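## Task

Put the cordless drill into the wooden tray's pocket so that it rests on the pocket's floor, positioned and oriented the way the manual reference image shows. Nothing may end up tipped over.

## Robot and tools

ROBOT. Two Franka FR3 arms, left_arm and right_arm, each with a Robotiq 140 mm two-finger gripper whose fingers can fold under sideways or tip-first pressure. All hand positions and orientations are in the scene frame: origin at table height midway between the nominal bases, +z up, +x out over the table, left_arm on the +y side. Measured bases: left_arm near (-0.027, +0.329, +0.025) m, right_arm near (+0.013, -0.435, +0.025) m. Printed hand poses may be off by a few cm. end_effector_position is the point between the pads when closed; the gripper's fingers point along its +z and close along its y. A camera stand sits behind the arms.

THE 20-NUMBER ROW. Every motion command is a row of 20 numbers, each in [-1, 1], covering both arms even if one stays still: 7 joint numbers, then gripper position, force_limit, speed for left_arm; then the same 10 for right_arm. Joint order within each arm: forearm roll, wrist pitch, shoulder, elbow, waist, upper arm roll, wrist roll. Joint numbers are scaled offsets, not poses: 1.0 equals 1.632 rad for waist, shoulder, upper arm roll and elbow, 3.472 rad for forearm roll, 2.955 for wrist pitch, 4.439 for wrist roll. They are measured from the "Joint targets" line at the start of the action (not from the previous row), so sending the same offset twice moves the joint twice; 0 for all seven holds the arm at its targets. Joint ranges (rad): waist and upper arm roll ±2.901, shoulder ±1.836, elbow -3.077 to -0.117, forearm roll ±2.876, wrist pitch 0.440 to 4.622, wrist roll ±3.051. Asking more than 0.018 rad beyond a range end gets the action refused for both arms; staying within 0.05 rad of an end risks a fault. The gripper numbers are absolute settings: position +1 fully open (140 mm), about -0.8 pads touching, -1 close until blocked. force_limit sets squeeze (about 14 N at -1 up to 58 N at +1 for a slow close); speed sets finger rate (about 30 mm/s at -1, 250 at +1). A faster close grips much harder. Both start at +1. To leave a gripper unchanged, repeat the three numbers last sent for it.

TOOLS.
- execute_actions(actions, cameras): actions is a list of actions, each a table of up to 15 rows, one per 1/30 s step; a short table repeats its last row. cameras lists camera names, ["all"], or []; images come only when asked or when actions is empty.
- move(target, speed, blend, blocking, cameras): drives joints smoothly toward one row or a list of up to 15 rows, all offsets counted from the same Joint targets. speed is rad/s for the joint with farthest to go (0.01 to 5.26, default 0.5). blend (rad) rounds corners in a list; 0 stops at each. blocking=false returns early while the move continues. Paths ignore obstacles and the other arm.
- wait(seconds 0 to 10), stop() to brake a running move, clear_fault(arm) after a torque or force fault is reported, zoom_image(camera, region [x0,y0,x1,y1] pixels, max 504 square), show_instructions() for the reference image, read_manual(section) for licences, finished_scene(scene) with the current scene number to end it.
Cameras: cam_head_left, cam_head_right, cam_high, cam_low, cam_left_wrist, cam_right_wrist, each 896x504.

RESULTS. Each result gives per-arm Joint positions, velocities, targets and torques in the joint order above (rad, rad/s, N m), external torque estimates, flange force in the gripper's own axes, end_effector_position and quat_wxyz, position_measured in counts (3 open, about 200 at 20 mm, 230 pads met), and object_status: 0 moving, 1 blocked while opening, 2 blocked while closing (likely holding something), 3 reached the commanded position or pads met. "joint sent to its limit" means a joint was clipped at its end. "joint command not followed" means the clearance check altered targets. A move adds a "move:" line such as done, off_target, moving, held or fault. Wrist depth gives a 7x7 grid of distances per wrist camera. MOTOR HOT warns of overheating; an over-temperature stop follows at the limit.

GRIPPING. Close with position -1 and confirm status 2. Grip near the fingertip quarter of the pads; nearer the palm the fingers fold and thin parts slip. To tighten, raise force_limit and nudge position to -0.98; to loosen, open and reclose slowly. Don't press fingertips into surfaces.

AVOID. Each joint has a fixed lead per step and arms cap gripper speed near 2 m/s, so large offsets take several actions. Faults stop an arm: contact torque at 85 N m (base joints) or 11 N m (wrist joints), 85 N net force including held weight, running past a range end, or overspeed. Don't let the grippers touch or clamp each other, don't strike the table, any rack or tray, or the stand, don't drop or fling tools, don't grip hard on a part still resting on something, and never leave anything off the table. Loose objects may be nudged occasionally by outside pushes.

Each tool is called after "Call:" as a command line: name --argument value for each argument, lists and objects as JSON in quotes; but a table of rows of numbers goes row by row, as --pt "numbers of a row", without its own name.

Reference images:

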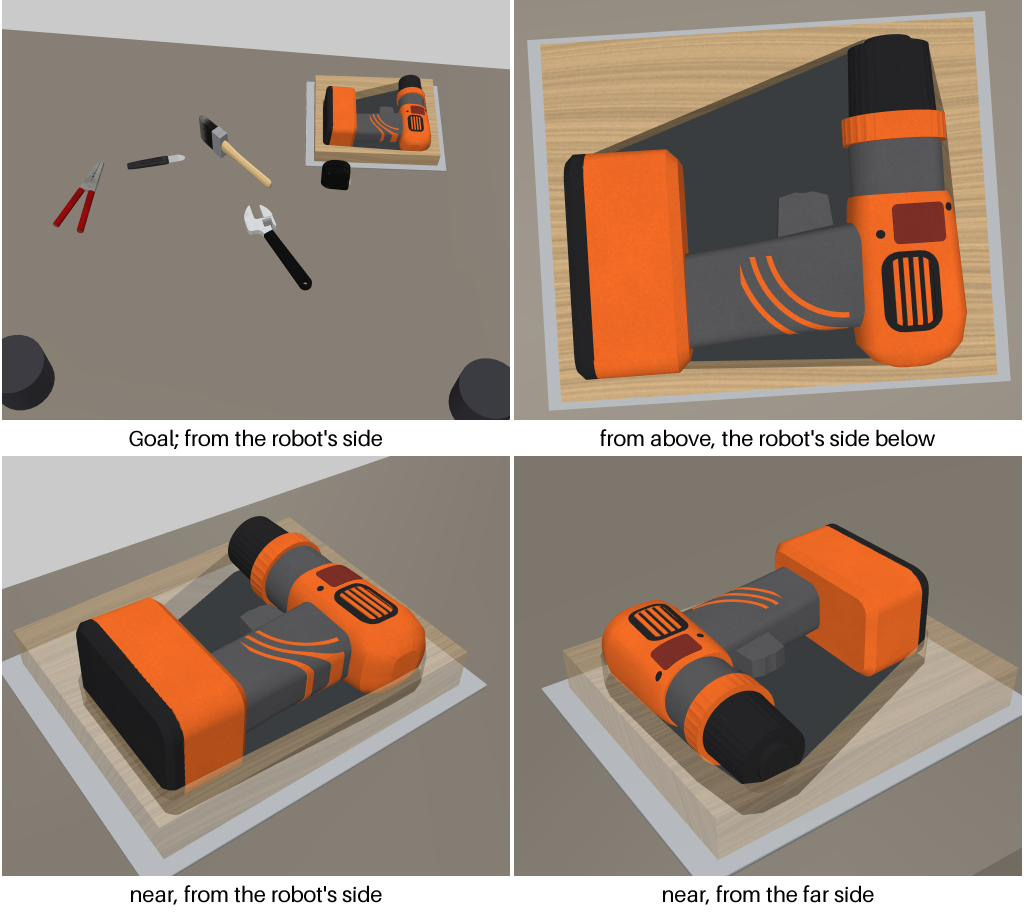

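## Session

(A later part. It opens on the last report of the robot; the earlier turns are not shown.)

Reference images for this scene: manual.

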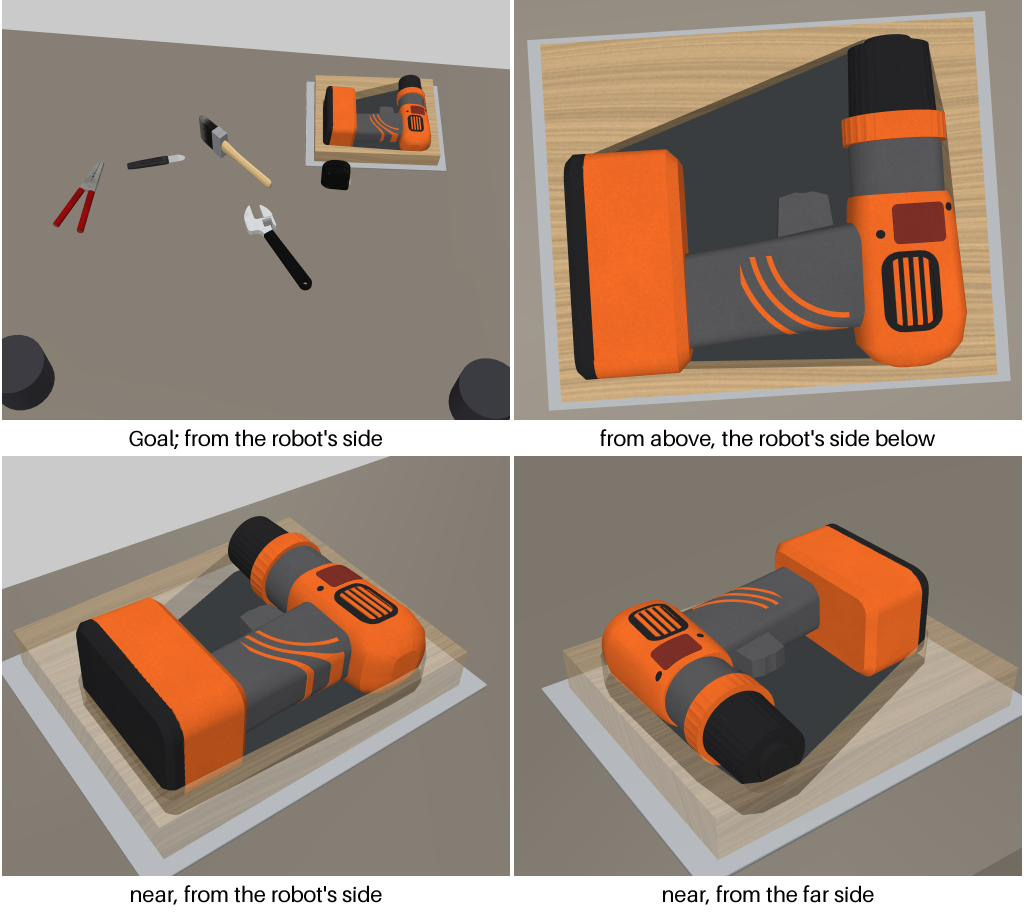

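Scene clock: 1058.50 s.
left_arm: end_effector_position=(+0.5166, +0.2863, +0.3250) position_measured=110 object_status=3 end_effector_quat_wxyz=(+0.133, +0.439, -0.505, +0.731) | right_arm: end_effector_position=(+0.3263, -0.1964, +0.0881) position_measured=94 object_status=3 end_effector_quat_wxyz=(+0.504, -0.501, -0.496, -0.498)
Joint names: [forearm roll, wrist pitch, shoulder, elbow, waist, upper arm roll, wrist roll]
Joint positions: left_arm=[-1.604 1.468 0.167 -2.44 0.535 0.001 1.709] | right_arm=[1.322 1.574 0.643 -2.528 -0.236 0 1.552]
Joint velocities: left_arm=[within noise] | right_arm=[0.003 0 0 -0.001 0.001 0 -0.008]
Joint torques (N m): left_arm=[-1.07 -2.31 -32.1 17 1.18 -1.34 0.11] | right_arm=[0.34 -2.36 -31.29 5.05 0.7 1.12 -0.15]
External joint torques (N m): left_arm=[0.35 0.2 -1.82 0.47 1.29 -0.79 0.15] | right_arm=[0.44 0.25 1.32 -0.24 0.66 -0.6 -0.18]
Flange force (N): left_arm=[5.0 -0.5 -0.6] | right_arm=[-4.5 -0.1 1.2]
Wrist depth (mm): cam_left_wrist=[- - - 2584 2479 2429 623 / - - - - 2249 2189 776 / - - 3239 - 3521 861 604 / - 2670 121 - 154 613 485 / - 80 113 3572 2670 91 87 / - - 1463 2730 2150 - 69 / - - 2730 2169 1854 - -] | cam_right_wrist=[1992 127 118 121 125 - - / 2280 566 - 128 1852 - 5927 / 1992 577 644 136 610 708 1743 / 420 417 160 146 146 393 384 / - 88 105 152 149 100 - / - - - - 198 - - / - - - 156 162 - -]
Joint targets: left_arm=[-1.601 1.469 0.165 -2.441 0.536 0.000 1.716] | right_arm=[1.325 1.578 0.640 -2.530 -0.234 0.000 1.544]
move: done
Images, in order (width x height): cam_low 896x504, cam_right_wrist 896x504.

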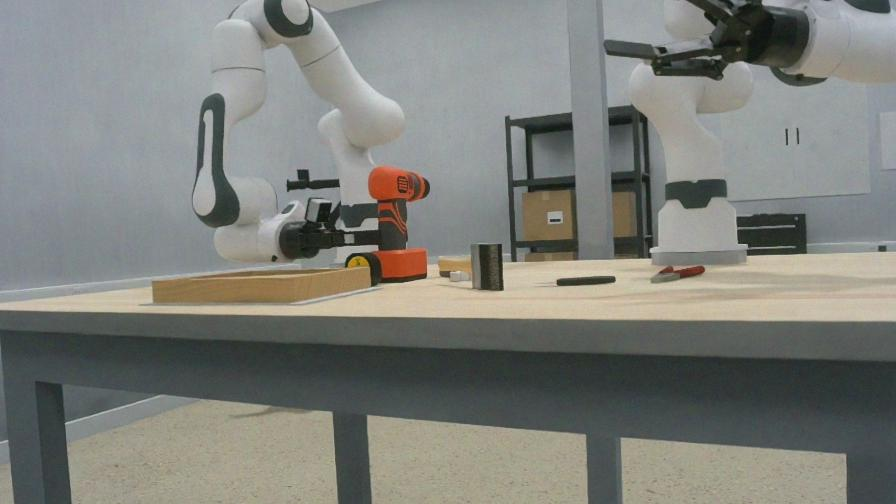

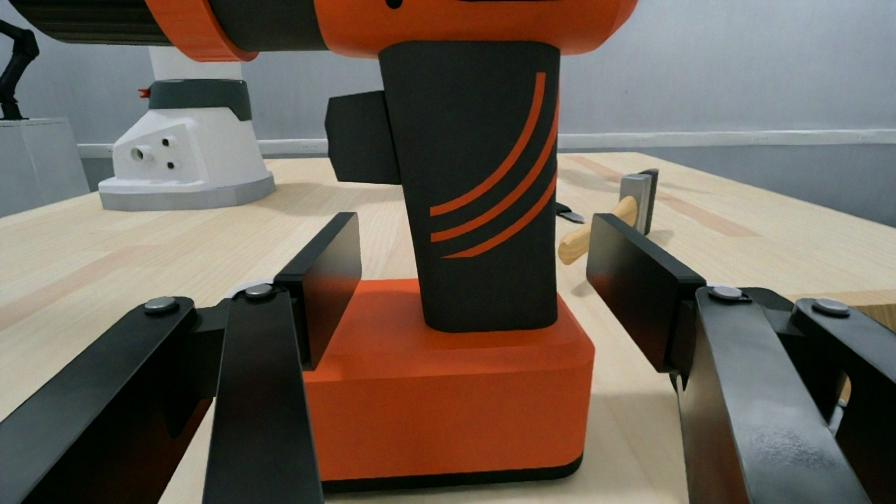

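Call:
execute_actions --actions '[[[0,0,0,0,0,0,0,0.15,0,-1,0,0,0,0,0,0,0,-1,0,-1]],[[0,0,0,0,0,0,0,0.15,0,-1,0,0,0,0,0,0,0,-1,0,-1]],[[0,0,0,0,0,0,0,0.15,0,-1,0,0,0,0,0,0,0,-1,0,-1]],[[0,0,0,0,0,0,0,0.15,0,-1,0,0,0,0,0,0,0,-1,0,-1]]]' --cameras '["cam_right_wrist","cam_low"]'

Scene clock: 1074.73 s.
left_arm: end_effector_position=(+0.5166, +0.2863, +0.3250) position_measured=110 object_status=3 end_effector_quat_wxyz=(+0.133, +0.439, -0.505, +0.731) | right_arm: end_effector_position=(+0.3289, -0.1971, +0.0880) position_measured=151 object_status=2 end_effector_quat_wxyz=(+0.499, -0.501, -0.498, -0.502)
Joint names: [forearm roll, wrist pitch, shoulder, elbow, waist, upper arm roll, wrist roll]
Joint positions: left_arm=[-1.604 1.468 0.167 -2.44 0.535 0.001 1.709] | right_arm=[1.327 1.575 0.641 -2.528 -0.236 0 1.545]
Joint torques (N m): left_arm=[-1.06 -2.3 -32.07 17 1.19 -1.32 0.13] | right_arm=[-0.1 -2.31 -30.36 4.65 0.71 1.42 0.13]
External joint torques (N m): left_arm=[0.37 0.19 -1.76 0.44 1.14 -0.9 0.17] | right_arm=[-0.03 0.3 2.34 -0.81 0.75 -0.2 0.1]
External joint torques at the end of the 1st action: left_arm=[0.37 0.18 -1.74 0.39 0.97 -1.1 0.16] | right_arm=[0.37 0.23 1.43 -0.39 0.75 -0.46 -0.17]
External joint torques at the end of the 2nd action: left_arm=[0.36 0.18 -1.93 0.49 0.99 -1.05 0.17] | right_arm=[-0.78 0.18 2.76 -1.23 1.28 -0.4 -0.19]
External joint torques at the end of the 3rd action: left_arm=[0.35 0.18 -1.87 0.47 1.1 -0.93 0.16] | right_arm=[-0.02 0.27 2.24 -0.67 1.11 0.14 0.21]
Flange force (N): left_arm=[4.8 -0.4 -0.4] | right_arm=[-6.6 -0.6 0.9]
Flange force at the end of the 1st action (N): left_arm=[4.8 -0.3 0.1] | right_arm=[-4.6 -0.4 1.4]
Flange force at the end of the 2nd action (N): left_arm=[5.2 -0.5 0.1] | right_arm=[-7.5 -2.2 -0.5]
Flange force at the end of the 3rd action (N): left_arm=[5.1 -0.4 -0.2] | right_arm=[-6.3 0.1 1.8]
Wrist depth (mm): cam_left_wrist=[- - - 2531 3155 2336 633 / 2189 3918 3196 3681 - 2612 757 / - 3374 - - 2761 849 609 / 2999 3470 121 - 153 609 478 / - 80 102 3422 2825 90 87 / - - 1429 2761 2131 - 69 / - - 2641 2094 1799 - -] | cam_right_wrist=[129 559 121 126 122 2195 2136 / 2117 565 139 129 2419 - 2789 / 1852 577 559 137 621 621 2195 / 407 405 403 145 146 394 392 / 277 - 93 153 146 - - / - - - - - - - / - - - 157 157 - -]
Joint targets: left_arm=[-1.601 1.469 0.165 -2.441 0.536 0.000 1.716] | right_arm=[1.325 1.578 0.640 -2.530 -0.234 0.000 1.544]
Step readings (joint positions of left_arm | right_arm; steps 1 to 15: 1st action; 16 to 30: 2nd action; 31 to 45: 3rd action; 46 to 60: 4th action):
0: [-1.604 1.468 0.167 -2.440 0.535 0.001 1.709] | [1.322 1.574 0.643 -2.528 -0.236 0.000 1.551]
1: [-1.604 1.468 0.167 -2.440 0.535 0.001 1.709] | [1.322 1.574 0.643 -2.528 -0.236 0.000 1.551]
2: [-1.604 1.468 0.167 -2.440 0.535 0.001 1.709] | [1.322 1.574 0.643 -2.528 -0.236 0.000 1.551]
4: [-1.604 1.468 0.167 -2.440 0.535 0.001 1.709] | [1.322 1.574 0.643 -2.528 -0.236 0.000 1.551]
8: [-1.604 1.468 0.167 -2.440 0.535 0.001 1.709] | [1.322 1.574 0.643 -2.528 -0.236 0.000 1.551]
15: [-1.604 1.468 0.167 -2.440 0.535 0.001 1.709] | [1.322 1.574 0.643 -2.528 -0.236 0.000 1.551]
16: [-1.604 1.468 0.167 -2.440 0.535 0.001 1.709] | [1.322 1.574 0.643 -2.528 -0.236 0.000 1.551]
17: [-1.604 1.468 0.167 -2.440 0.535 0.001 1.709] | [1.322 1.574 0.643 -2.528 -0.236 0.000 1.551]
19: [-1.604 1.468 0.167 -2.440 0.535 0.001 1.709] | [1.322 1.574 0.643 -2.528 -0.236 0.000 1.551]
23: [-1.604 1.468 0.167 -2.440 0.535 0.001 1.709] | [1.322 1.574 0.643 -2.528 -0.236 0.000 1.551]
30: [-1.604 1.468 0.167 -2.440 0.535 0.001 1.709] | [1.323 1.574 0.643 -2.528 -0.236 0.000 1.550]
31: [-1.604 1.468 0.167 -2.440 0.535 0.001 1.709] | [1.324 1.575 0.642 -2.528 -0.236 0.000 1.550]
32: [-1.604 1.468 0.167 -2.440 0.535 0.001 1.709] | [1.325 1.575 0.642 -2.528 -0.236 0.000 1.550]
34: [-1.604 1.468 0.167 -2.440 0.535 0.001 1.709] | [1.327 1.575 0.641 -2.528 -0.236 0.000 1.550]
38: [-1.604 1.468 0.167 -2.440 0.535 0.001 1.709] | [1.327 1.575 0.641 -2.528 -0.236 0.000 1.549]
45: [-1.604 1.468 0.167 -2.440 0.535 0.001 1.709] | [1.327 1.575 0.641 -2.528 -0.236 0.000 1.546]
46: [-1.604 1.468 0.167 -2.440 0.535 0.001 1.709] | [1.327 1.575 0.641 -2.528 -0.236 0.000 1.546]
47: [-1.604 1.468 0.167 -2.440 0.535 0.001 1.709] | [1.327 1.575 0.641 -2.528 -0.236 0.000 1.545]
49: [-1.604 1.468 0.167 -2.440 0.535 0.001 1.709] | [1.327 1.575 0.641 -2.528 -0.236 0.000 1.545]
53: [-1.604 1.468 0.167 -2.440 0.535 0.001 1.709] | [1.327 1.575 0.641 -2.528 -0.236 0.000 1.545]
60: [-1.604 1.468 0.167 -2.440 0.535 0.001 1.709] | [1.327 1.575 0.641 -2.528 -0.236 0.000 1.545]
Images, in order (width x height): cam_low 896x504, cam_right_wrist 896x504.

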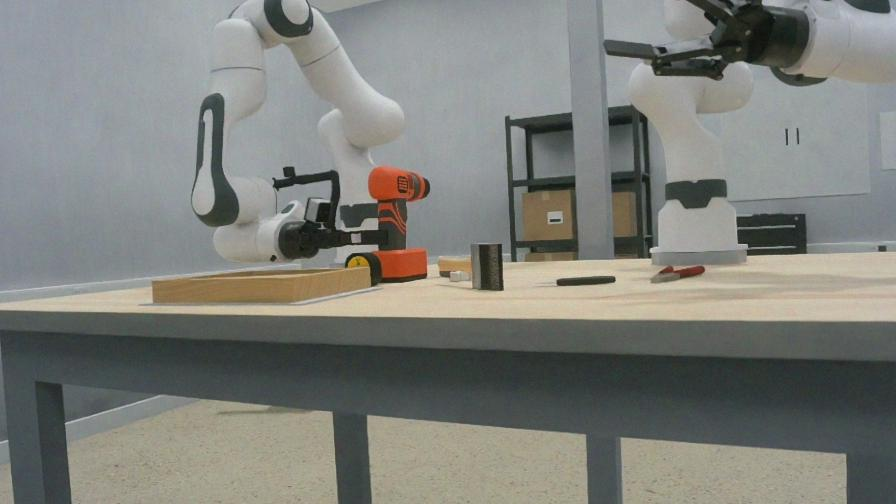

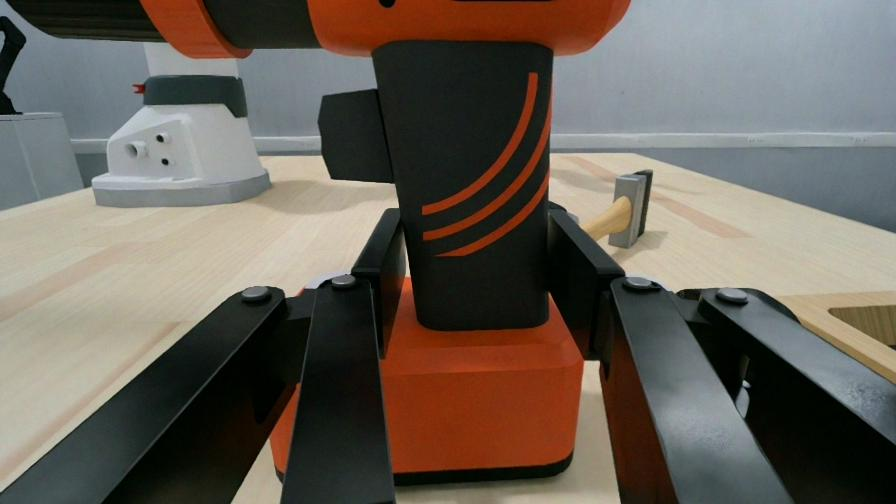

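Call:
move --target '[0,0,0,0,0,0,0,0.15,0,-1,-0.0009,-0.00382,-0.05858,-0.031,-0.00172,0,0.00966,-1,0,-1]' --speed 0.08 --cameras '["cam_right_wrist","cam_low"]'

Scene clock: 1168.37 s.
left_arm: end_effector_position=(+0.5166, +0.2863, +0.3250) position_measured=110 object_status=3 end_effector_quat_wxyz=(+0.133, +0.439, -0.505, +0.731) | right_arm: end_effector_position=(+0.3278, -0.1991, +0.1042) position_measured=151 object_status=2 end_effector_quat_wxyz=(+0.490, -0.505, -0.507, -0.497)
Joint names: [forearm roll, wrist pitch, shoulder, elbow, waist, upper arm roll, wrist roll]
Joint positions: left_arm=[-1.604 1.468 0.167 -2.44 0.535 0.001 1.709] | right_arm=[1.325 1.593 0.552 -2.579 -0.236 -0.002 1.572]
Joint velocities: left_arm=[within noise] | right_arm=[0.001 0.001 -0.001 0.001 -0.001 0 0.007]
Joint torques (N m): left_arm=[-1.06 -2.28 -32.07 16.97 1.18 -1.33 0.13] | right_arm=[-0.37 -6.39 -32.37 5.69 0.01 2.51 0.58]
External joint torques (N m): left_arm=[0.38 0.19 -1.79 0.37 1.06 -1 0.16] | right_arm=[-0.4 -3.85 -0.91 -0.74 0.04 1.12 0.55]
Flange force (N): left_arm=[5.1 -0.2 -0.1] | right_arm=[7.2 -0.2 -2.6]
Wrist depth (mm): cam_left_wrist=[2382 - 3328 3114 - 2189 2229 / 2359 - 3470 - 2641 2292 754 / - - 3856 - 2479 880 609 / 2641 3037 134 - 154 597 495 / - 80 114 3737 2584 90 87 / - - 1472 2699 2112 - 69 / - - 2670 2131 1840 - -] | cam_right_wrist=[121 120 126 123 2258 - - / 2136 520 141 127 2444 2216 - / 1976 566 562 136 644 739 - / 422 423 422 146 146 426 430 / 297 - 93 152 151 89 316 / - - - - 150 - - / - - - 174 162 - -]
Joint targets: left_arm=[-1.601 1.469 0.165 -2.441 0.536 0.000 1.716] | right_arm=[1.322 1.567 0.545 -2.581 -0.237 0.000 1.587]
move: off_target (right_arm); right_arm: the wrist pitch is farthest, 0.026 rad from its target
Images, in order (width x height): cam_low 896x504, cam_right_wrist 896x504.

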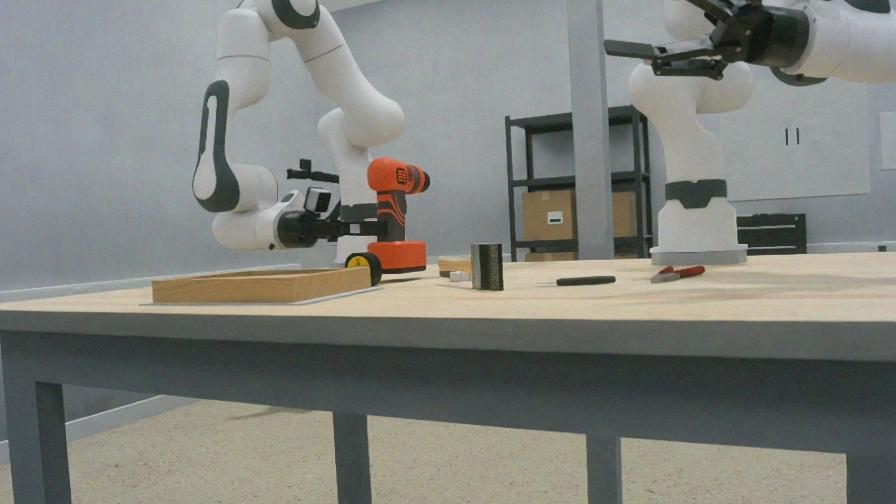

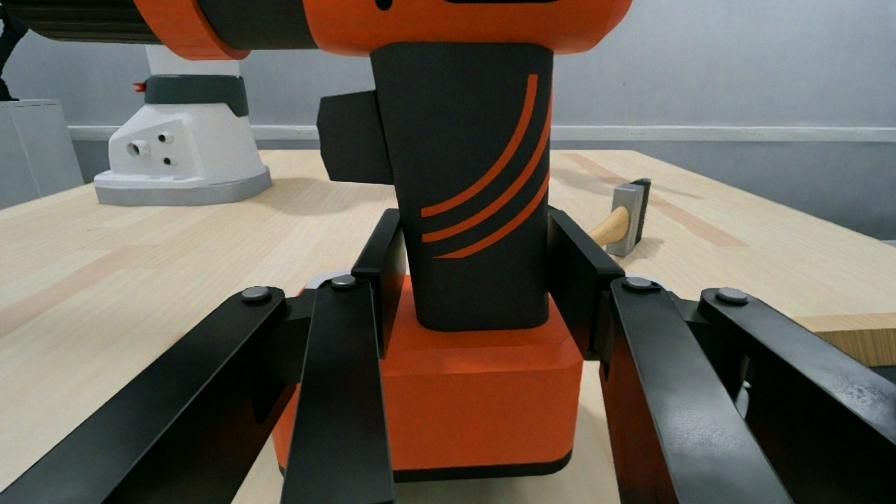

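Call:
move --pt "0 0 0 0 0 0 0 0.15 0 -1 -0.0021 -0.0158 -0.1929 -0.0818 -0.0073 0 0.03924 -1 0 -1" --pt "0 0 0 0 0 0 0 0.15 0 -1 -0.1797 0.0131 -0.3874 0.1912 0.1526 0 -0.1413 -1 0 -1" --pt "0 0 0 0 0 0 0 0.15 0 -1 -0.3808 0.0642 -0.2953 0.5437 0.2958 0 -0.3206 -1 0 -1" --speed '[0.25,0.4,0.4]' --blend '[0.06,0.1,0]' --cameras '["cam_right_wrist","cam_low","cam_high"]'

Scene clock: 1183.10 s.
left_arm: end_effector_position=(+0.5166, +0.2863, +0.3250) position_measured=110 object_status=3 end_effector_quat_wxyz=(+0.133, +0.439, -0.505, +0.731) | right_arm: end_effector_position=(+0.5731, -0.3018, +0.3486) position_measured=151 object_status=2 end_effector_quat_wxyz=(+0.011, +0.727, -0.686, -0.010)
Joint names: [forearm roll, wrist pitch, shoulder, elbow, waist, upper arm roll, wrist roll]
Joint positions: left_arm=[-1.604 1.468 0.167 -2.44 0.535 0.001 1.709] | right_arm=[0.004 1.745 0.072 -1.703 0.244 0 0.172]
Joint velocities: left_arm=[within noise] | right_arm=[-0.001 0 0.001 0 -0.001 -0.001 -0.007]
Joint torques (N m): left_arm=[-1.08 -2.28 -32.11 16.97 1.17 -1.35 0.13] | right_arm=[0.23 3.92 -39.66 30.08 0.63 -0.42 -0.21]
External joint torques (N m): left_arm=[0.37 0.2 -1.82 0.34 1.11 -0.95 0.17] | right_arm=[-0.51 1.44 -4.45 5.31 0.65 -0.46 -0.21]
Flange force (N): left_arm=[5.2 -0.2 -0.2] | right_arm=[-0.9 -5.8 -10.1]
Wrist depth (mm): cam_left_wrist=[- - - 3114 552 2131 2059 / - - - 3626 598 2761 759 / - - - - 3422 844 600 / - 2699 121 4117 154 111 491 / - 80 113 3918 2584 90 87 / - - 1528 2584 2150 - 69 / - - 2641 2169 1799 - -] | cam_right_wrist=[1197 130 121 125 128 433 432 / 1235 1268 433 129 449 454 456 / 1340 1347 466 137 475 482 487 / 1395 1464 486 145 147 510 513 / 1482 - 92 152 151 89 539 / - - - - - - - / - - - 156 - - -]
Joint targets: left_arm=[-1.601 1.469 0.165 -2.441 0.536 0.000 1.716] | right_arm=[0.000 1.756 0.063 -1.693 0.246 0.000 0.164]
move: off_target (right_arm); right_arm: the wrist pitch is farthest, 0.012 rad from its target
Images, in order (width x height): cam_high 896x504, cam_low 896x504, cam_right_wrist 896x504.

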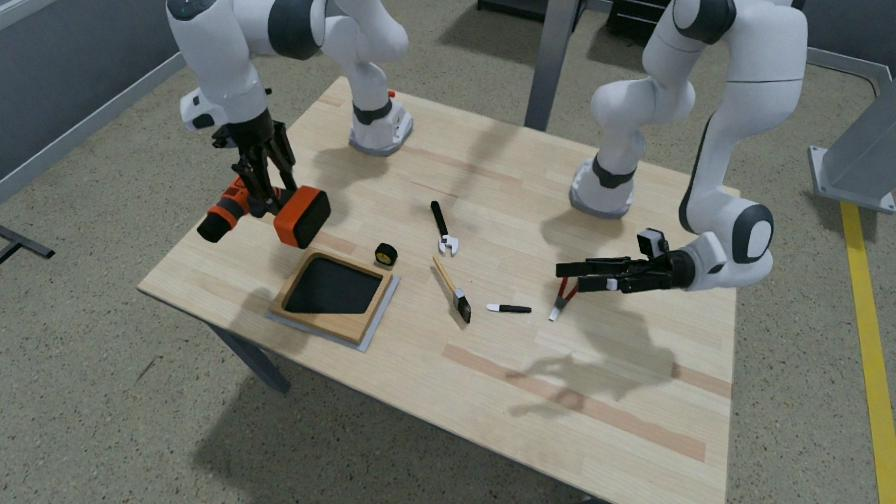

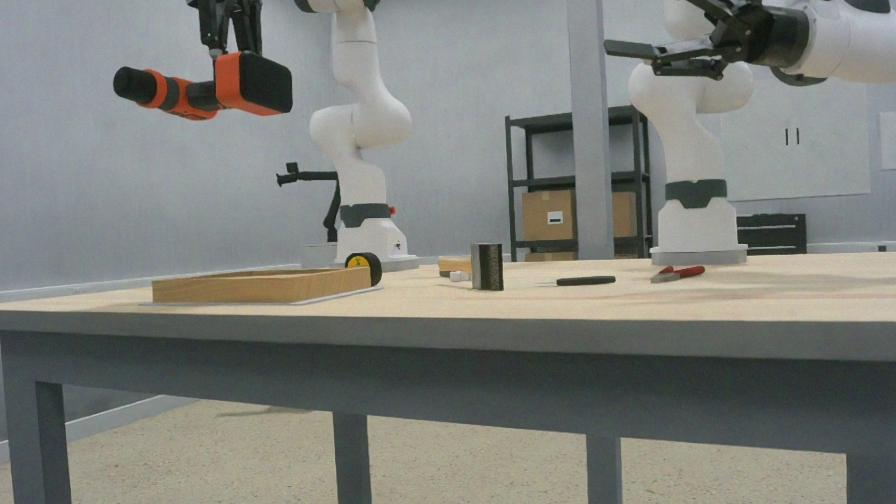

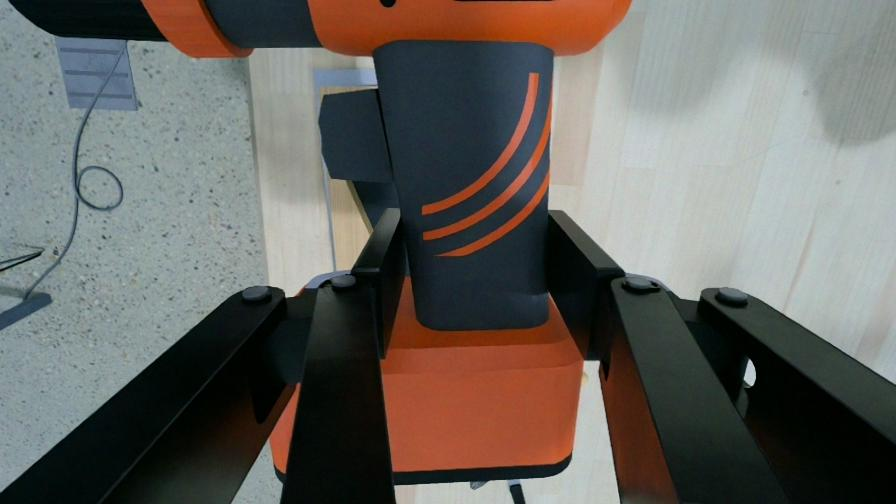

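Call:
zoom_image --camera "cam_low" --region '[90, 0, 320, 130]'

Call:
zoom_image --camera "cam_high" --region '[170, 140, 430, 370]'

Scaled by 2.191.

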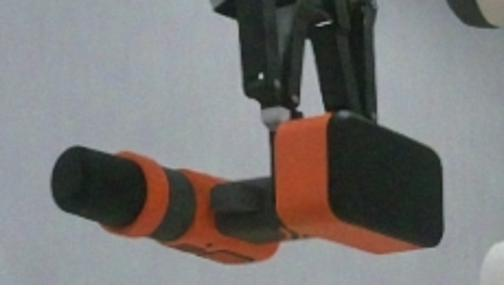

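Scaled by 1.938.

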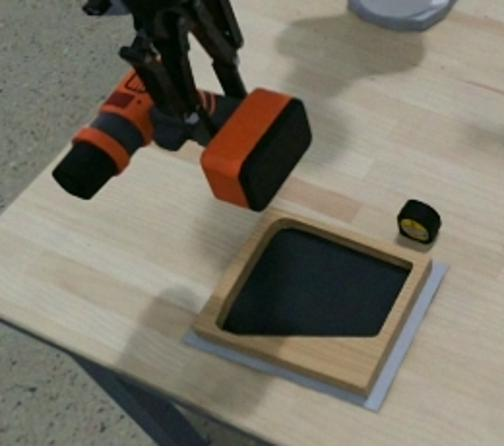

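Call:
zoom_image --camera "cam_right_wrist" --region '[230, 240, 680, 500]'

Call:
zoom_image --camera "cam_right_wrist" --region '[200, 0, 680, 270]'

Scaled by 1.120.

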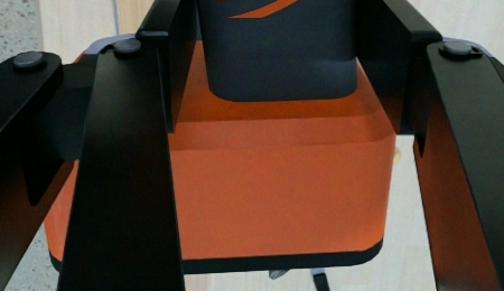

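Scaled by 1.050.

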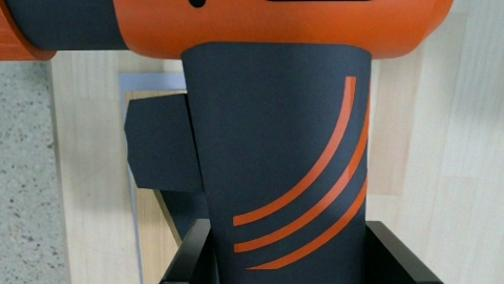

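Call:
zoom_image --camera "cam_right_wrist" --region '[0, 0, 330, 110]'

Call:
zoom_image --camera "cam_right_wrist" --region '[320, 0, 650, 110]'

Call:
zoom_image --camera "cam_right_wrist" --region '[370, 320, 610, 500]'

Scaled by 1.527.

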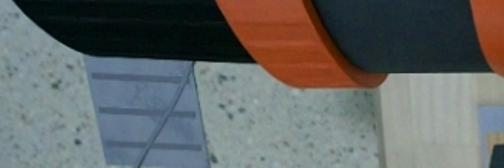

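Scaled by 1.527.

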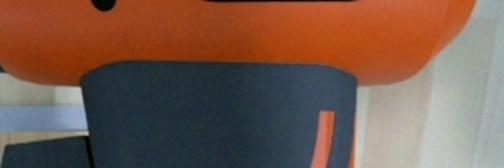

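Scaled by 2.100.

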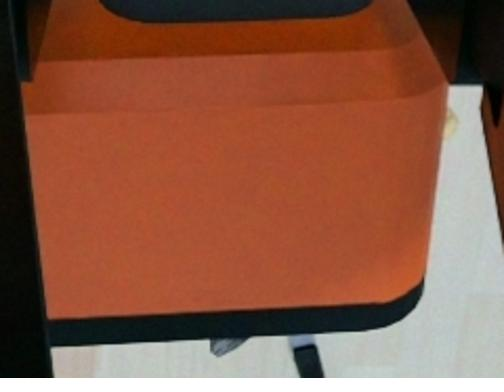

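Call:
move --target '[0,0,0,0,0,0,0,0.15,0,-1,0,0.0815,0.0257,-0.1218,0.0884,0,0.0415,-1,0,-1]' --speed 0.25 --cameras '["cam_right_wrist","cam_high","cam_head_right"]'

Scene clock: 1429.30 s.
left_arm: end_effector_position=(+0.5166, +0.2863, +0.3250) position_measured=110 object_status=3 end_effector_quat_wxyz=(+0.133, +0.439, -0.505, +0.731) | right_arm: end_effector_position=(+0.5503, -0.2207, +0.2494) position_measured=151 object_status=2 end_effector_quat_wxyz=(+0.013, +0.720, -0.694, -0.008)
Joint names: [forearm roll, wrist pitch, shoulder, elbow, waist, upper arm roll, wrist roll]
Joint positions: left_arm=[-1.604 1.468 0.167 -2.44 0.535 0.001 1.709] | right_arm=[0.003 1.986 0.117 -1.9 0.39 0.001 0.339]
Joint velocities: left_arm=[within noise] | right_arm=[0.001 0 -0.001 0 0 0.001 0.005]
Joint torques (N m): left_arm=[-1.08 -2.3 -32.01 17.05 1.16 -1.36 0.13] | right_arm=[0.36 3.85 -41.12 29.43 0.13 -0.69 0.27]
External joint torques (N m): left_arm=[0.36 0.19 -1.81 0.5 1.13 -0.93 0.16] | right_arm=[-0.32 1.39 -4.71 4.97 0.23 -0.7 0.27]
Flange force (N): left_arm=[4.8 -0.5 -0.3] | right_arm=[-1.5 -3.6 -8.5]
Wrist depth (mm): cam_left_wrist=[- 2208 - - 541 498 - / 2314 - - - 2761 492 764 / - - 3681 - - 821 607 / - 2963 121 - 154 598 492 / - 80 114 3737 2792 90 86 / - - 1463 2699 2112 - 69 / - - 2641 2208 1813 - -] | cam_right_wrist=[1118 344 124 124 352 342 347 / 1162 356 139 129 354 360 365 / 1248 376 145 138 377 382 386 / 1282 404 129 144 146 406 405 / 1378 - 92 152 151 89 426 / - - - 146 - - - / - - - 156 - - -]
Joint targets: left_arm=[-1.601 1.469 0.165 -2.441 0.536 0.000 1.716] | right_arm=[0.000 1.997 0.105 -1.892 0.390 0.000 0.348]
move: off_target (right_arm); right_arm: the shoulder is farthest, 0.012 rad from its target
Images, in order (width x height): cam_head_right 896x504, cam_high 896x504, cam_right_wrist 896x504.

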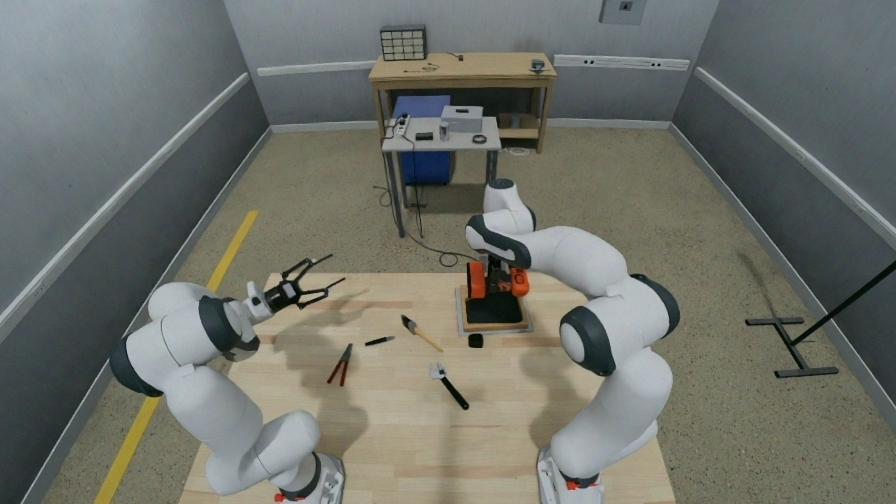

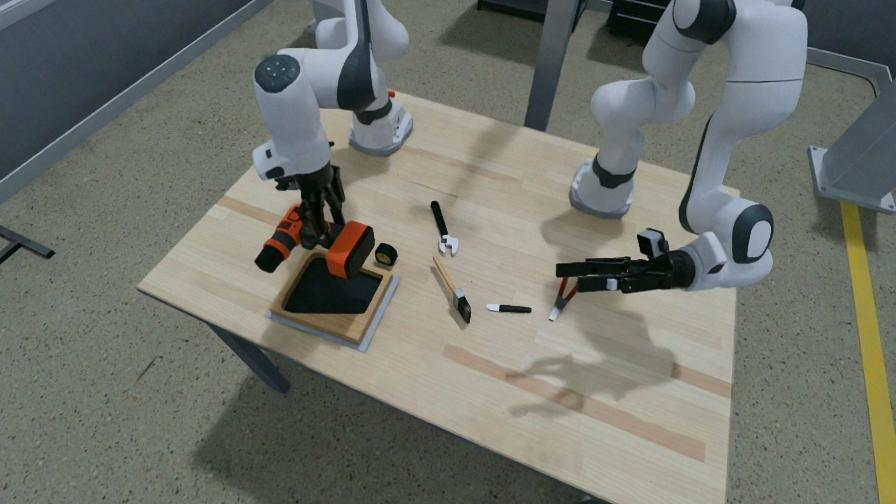

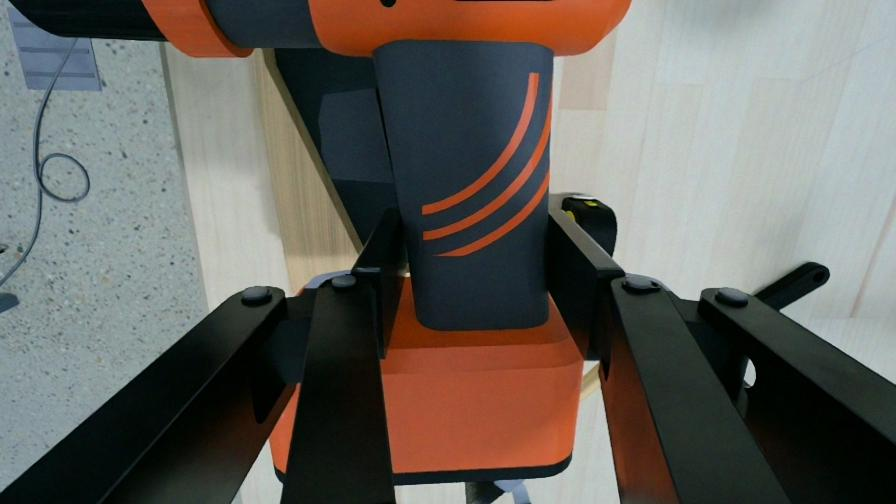

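Call:
zoom_image --camera "cam_right_wrist" --region '[150, 30, 420, 300]'

Call:
zoom_image --camera "cam_right_wrist" --region '[540, 330, 660, 500]'

Call:
zoom_image --camera "cam_high" --region '[230, 170, 430, 370]'

Scaled by 1.867.

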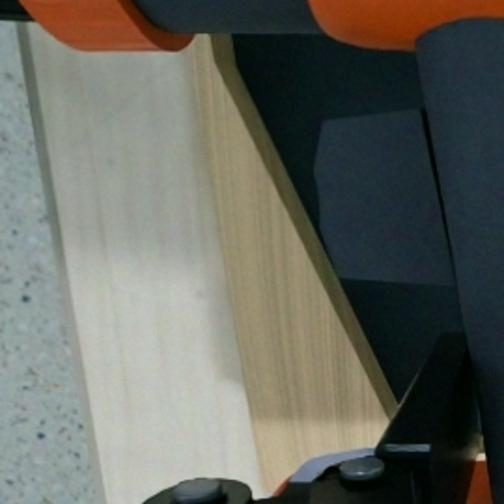

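Scaled by 2.965.

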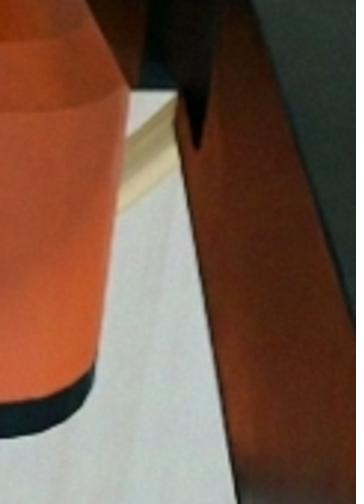

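Scaled by 2.520.

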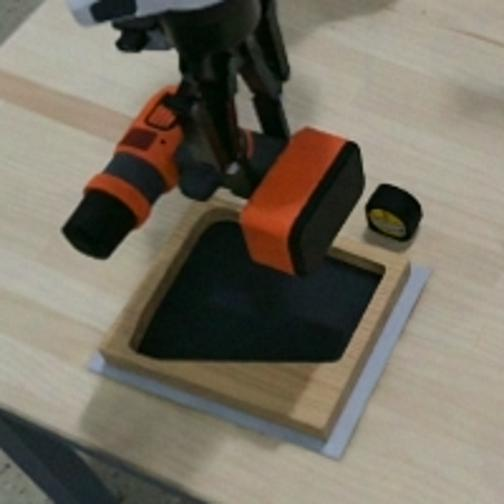

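Call:
move --target '[0,0,0,0,0,0,0,0.15,0,-1,0,0.1064,0.0926,-0.1001,0,0,0,-1,0,-1]' --speed 0.15 --cameras '["cam_right_wrist","cam_high","cam_low","cam_head_right"]'

Scene clock: 1528.63 s.
left_arm: end_effector_position=(+0.5166, +0.2863, +0.3250) position_measured=110 object_status=3 end_effector_quat_wxyz=(+0.133, +0.439, -0.505, +0.731) | right_arm: end_effector_position=(+0.5485, -0.2216, +0.1154) position_measured=151 object_status=2 end_effector_quat_wxyz=(+0.013, +0.719, -0.695, -0.007)
Joint names: [forearm roll, wrist pitch, shoulder, elbow, waist, upper arm roll, wrist roll]
Joint positions: left_arm=[-1.604 1.468 0.167 -2.44 0.535 0.001 1.709] | right_arm=[0.003 2.3 0.267 -2.063 0.39 0.001 0.341]
Joint velocities: left_arm=[within noise] | right_arm=[-0.001 0.004 0.001 -0.001 0 0 0.001]
Joint torques (N m): left_arm=[-1.06 -2.29 -32.07 17.01 1.13 -1.35 0.12] | right_arm=[0.21 3.89 -43.53 26.63 0.16 -0.51 0.24]
External joint torques (N m): left_arm=[0.36 0.19 -1.96 0.55 1.11 -0.91 0.15] | right_arm=[-0.33 1.41 -4.4 4.37 0.04 -0.85 0.24]
Flange force (N): left_arm=[5.2 -0.6 -0.2] | right_arm=[-1.2 -3.3 -6.7]
Wrist depth (mm): cam_left_wrist=[- 3196 - - 506 503 2076 / - 3374 3470 - - 519 714 / 3075 - - - 4417 578 561 / 2429 3572 121 - 154 519 484 / - 80 113 4338 2584 90 87 / - - 1455 2792 2112 - 69 / - - 2641 2131 1883 - -] | cam_right_wrist=[133 131 128 122 221 223 223 / 227 - 142 129 231 234 235 / 240 - 231 137 240 247 249 / 255 255 241 146 146 259 264 / 1204 - 92 152 150 89 278 / - - - - - - - / - - - 313 - - -]
Joint targets: left_arm=[-1.601 1.469 0.165 -2.441 0.536 0.000 1.716] | right_arm=[0.000 2.312 0.256 -2.055 0.390 0.000 0.348]
move: off_target (right_arm); right_arm: the shoulder is farthest, 0.011 rad from its target
Images, in order (width x height): cam_head_right 896x504, cam_high 896x504, cam_low 896x504, cam_right_wrist 896x504.

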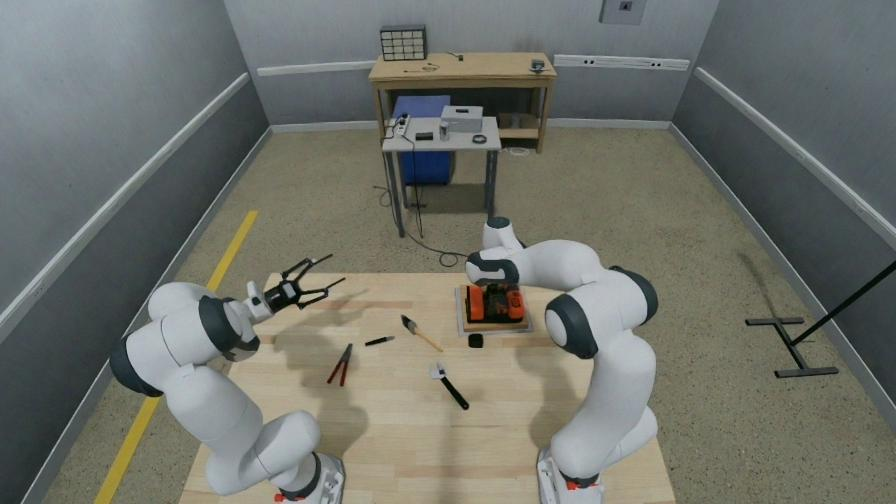

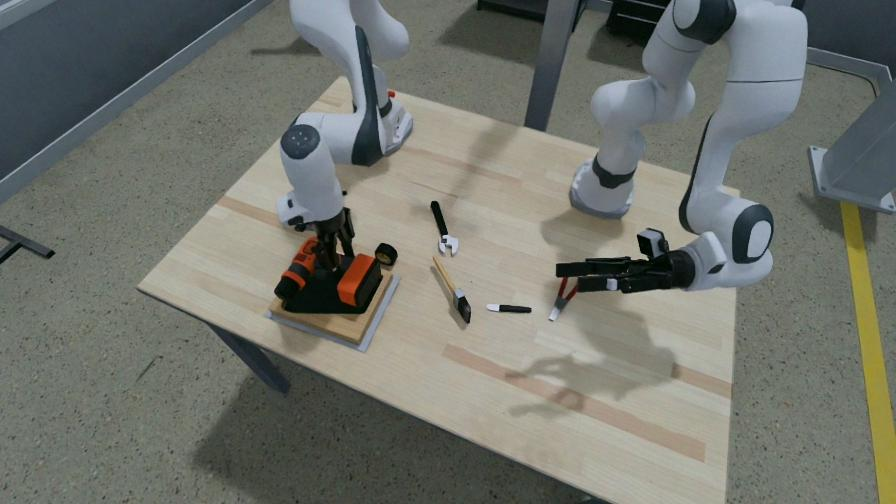

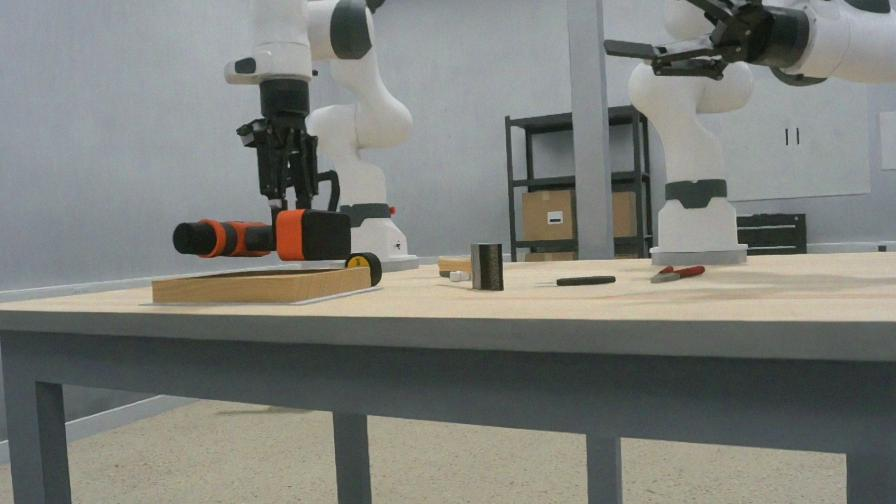

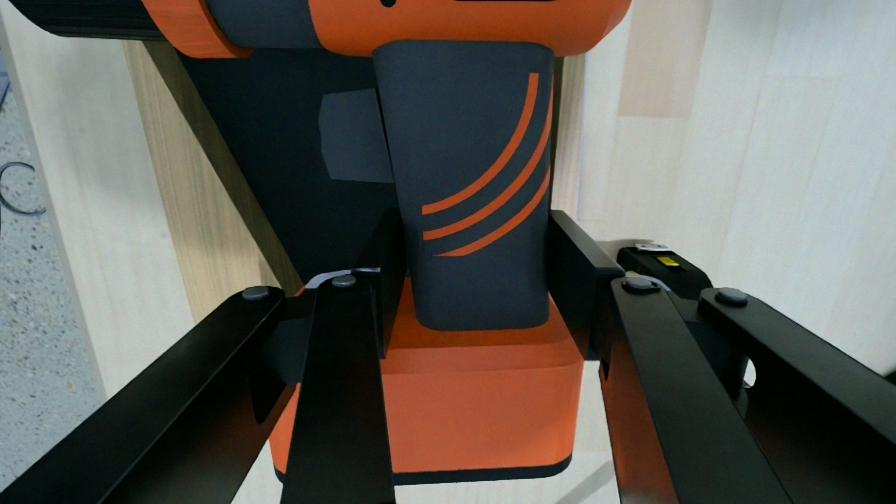

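Call:
zoom_image --camera "cam_right_wrist" --region '[500, 0, 680, 230]'

Call:
zoom_image --camera "cam_right_wrist" --region '[60, 20, 400, 310]'

Call:
zoom_image --camera "cam_high" --region '[250, 210, 420, 360]'

Call:
zoom_image --camera "cam_low" --region '[130, 180, 400, 320]'

Scaled by 2.191.

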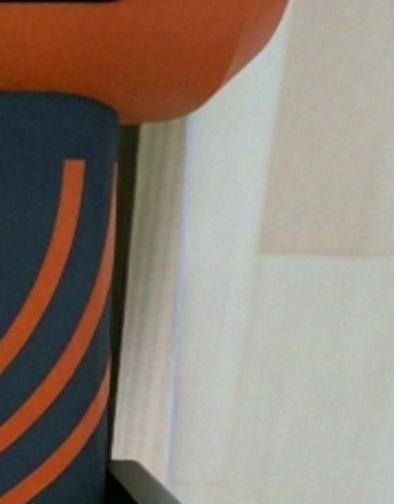

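Scaled by 1.482.

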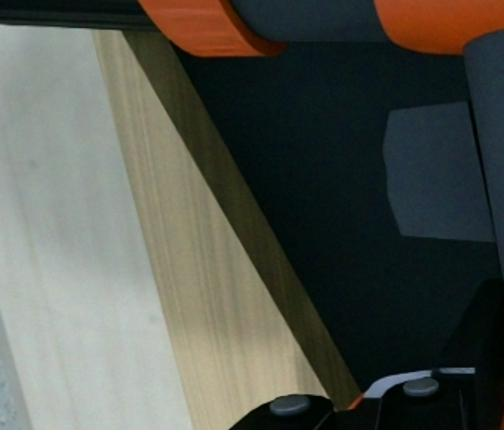

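Scaled by 2.965.

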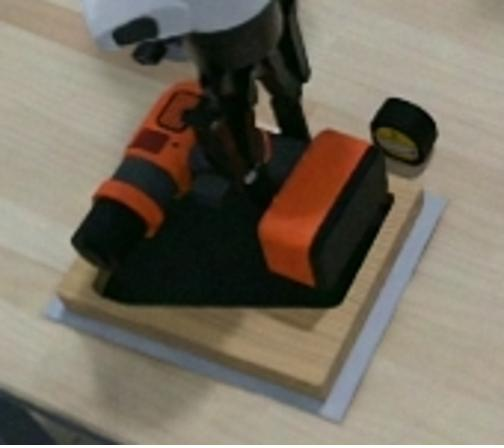

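Scaled by 1.867.

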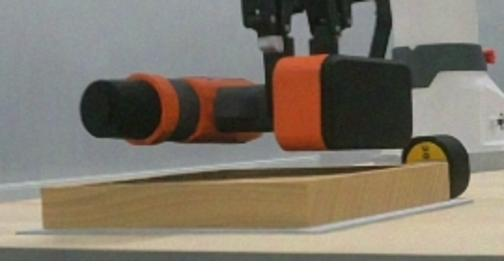

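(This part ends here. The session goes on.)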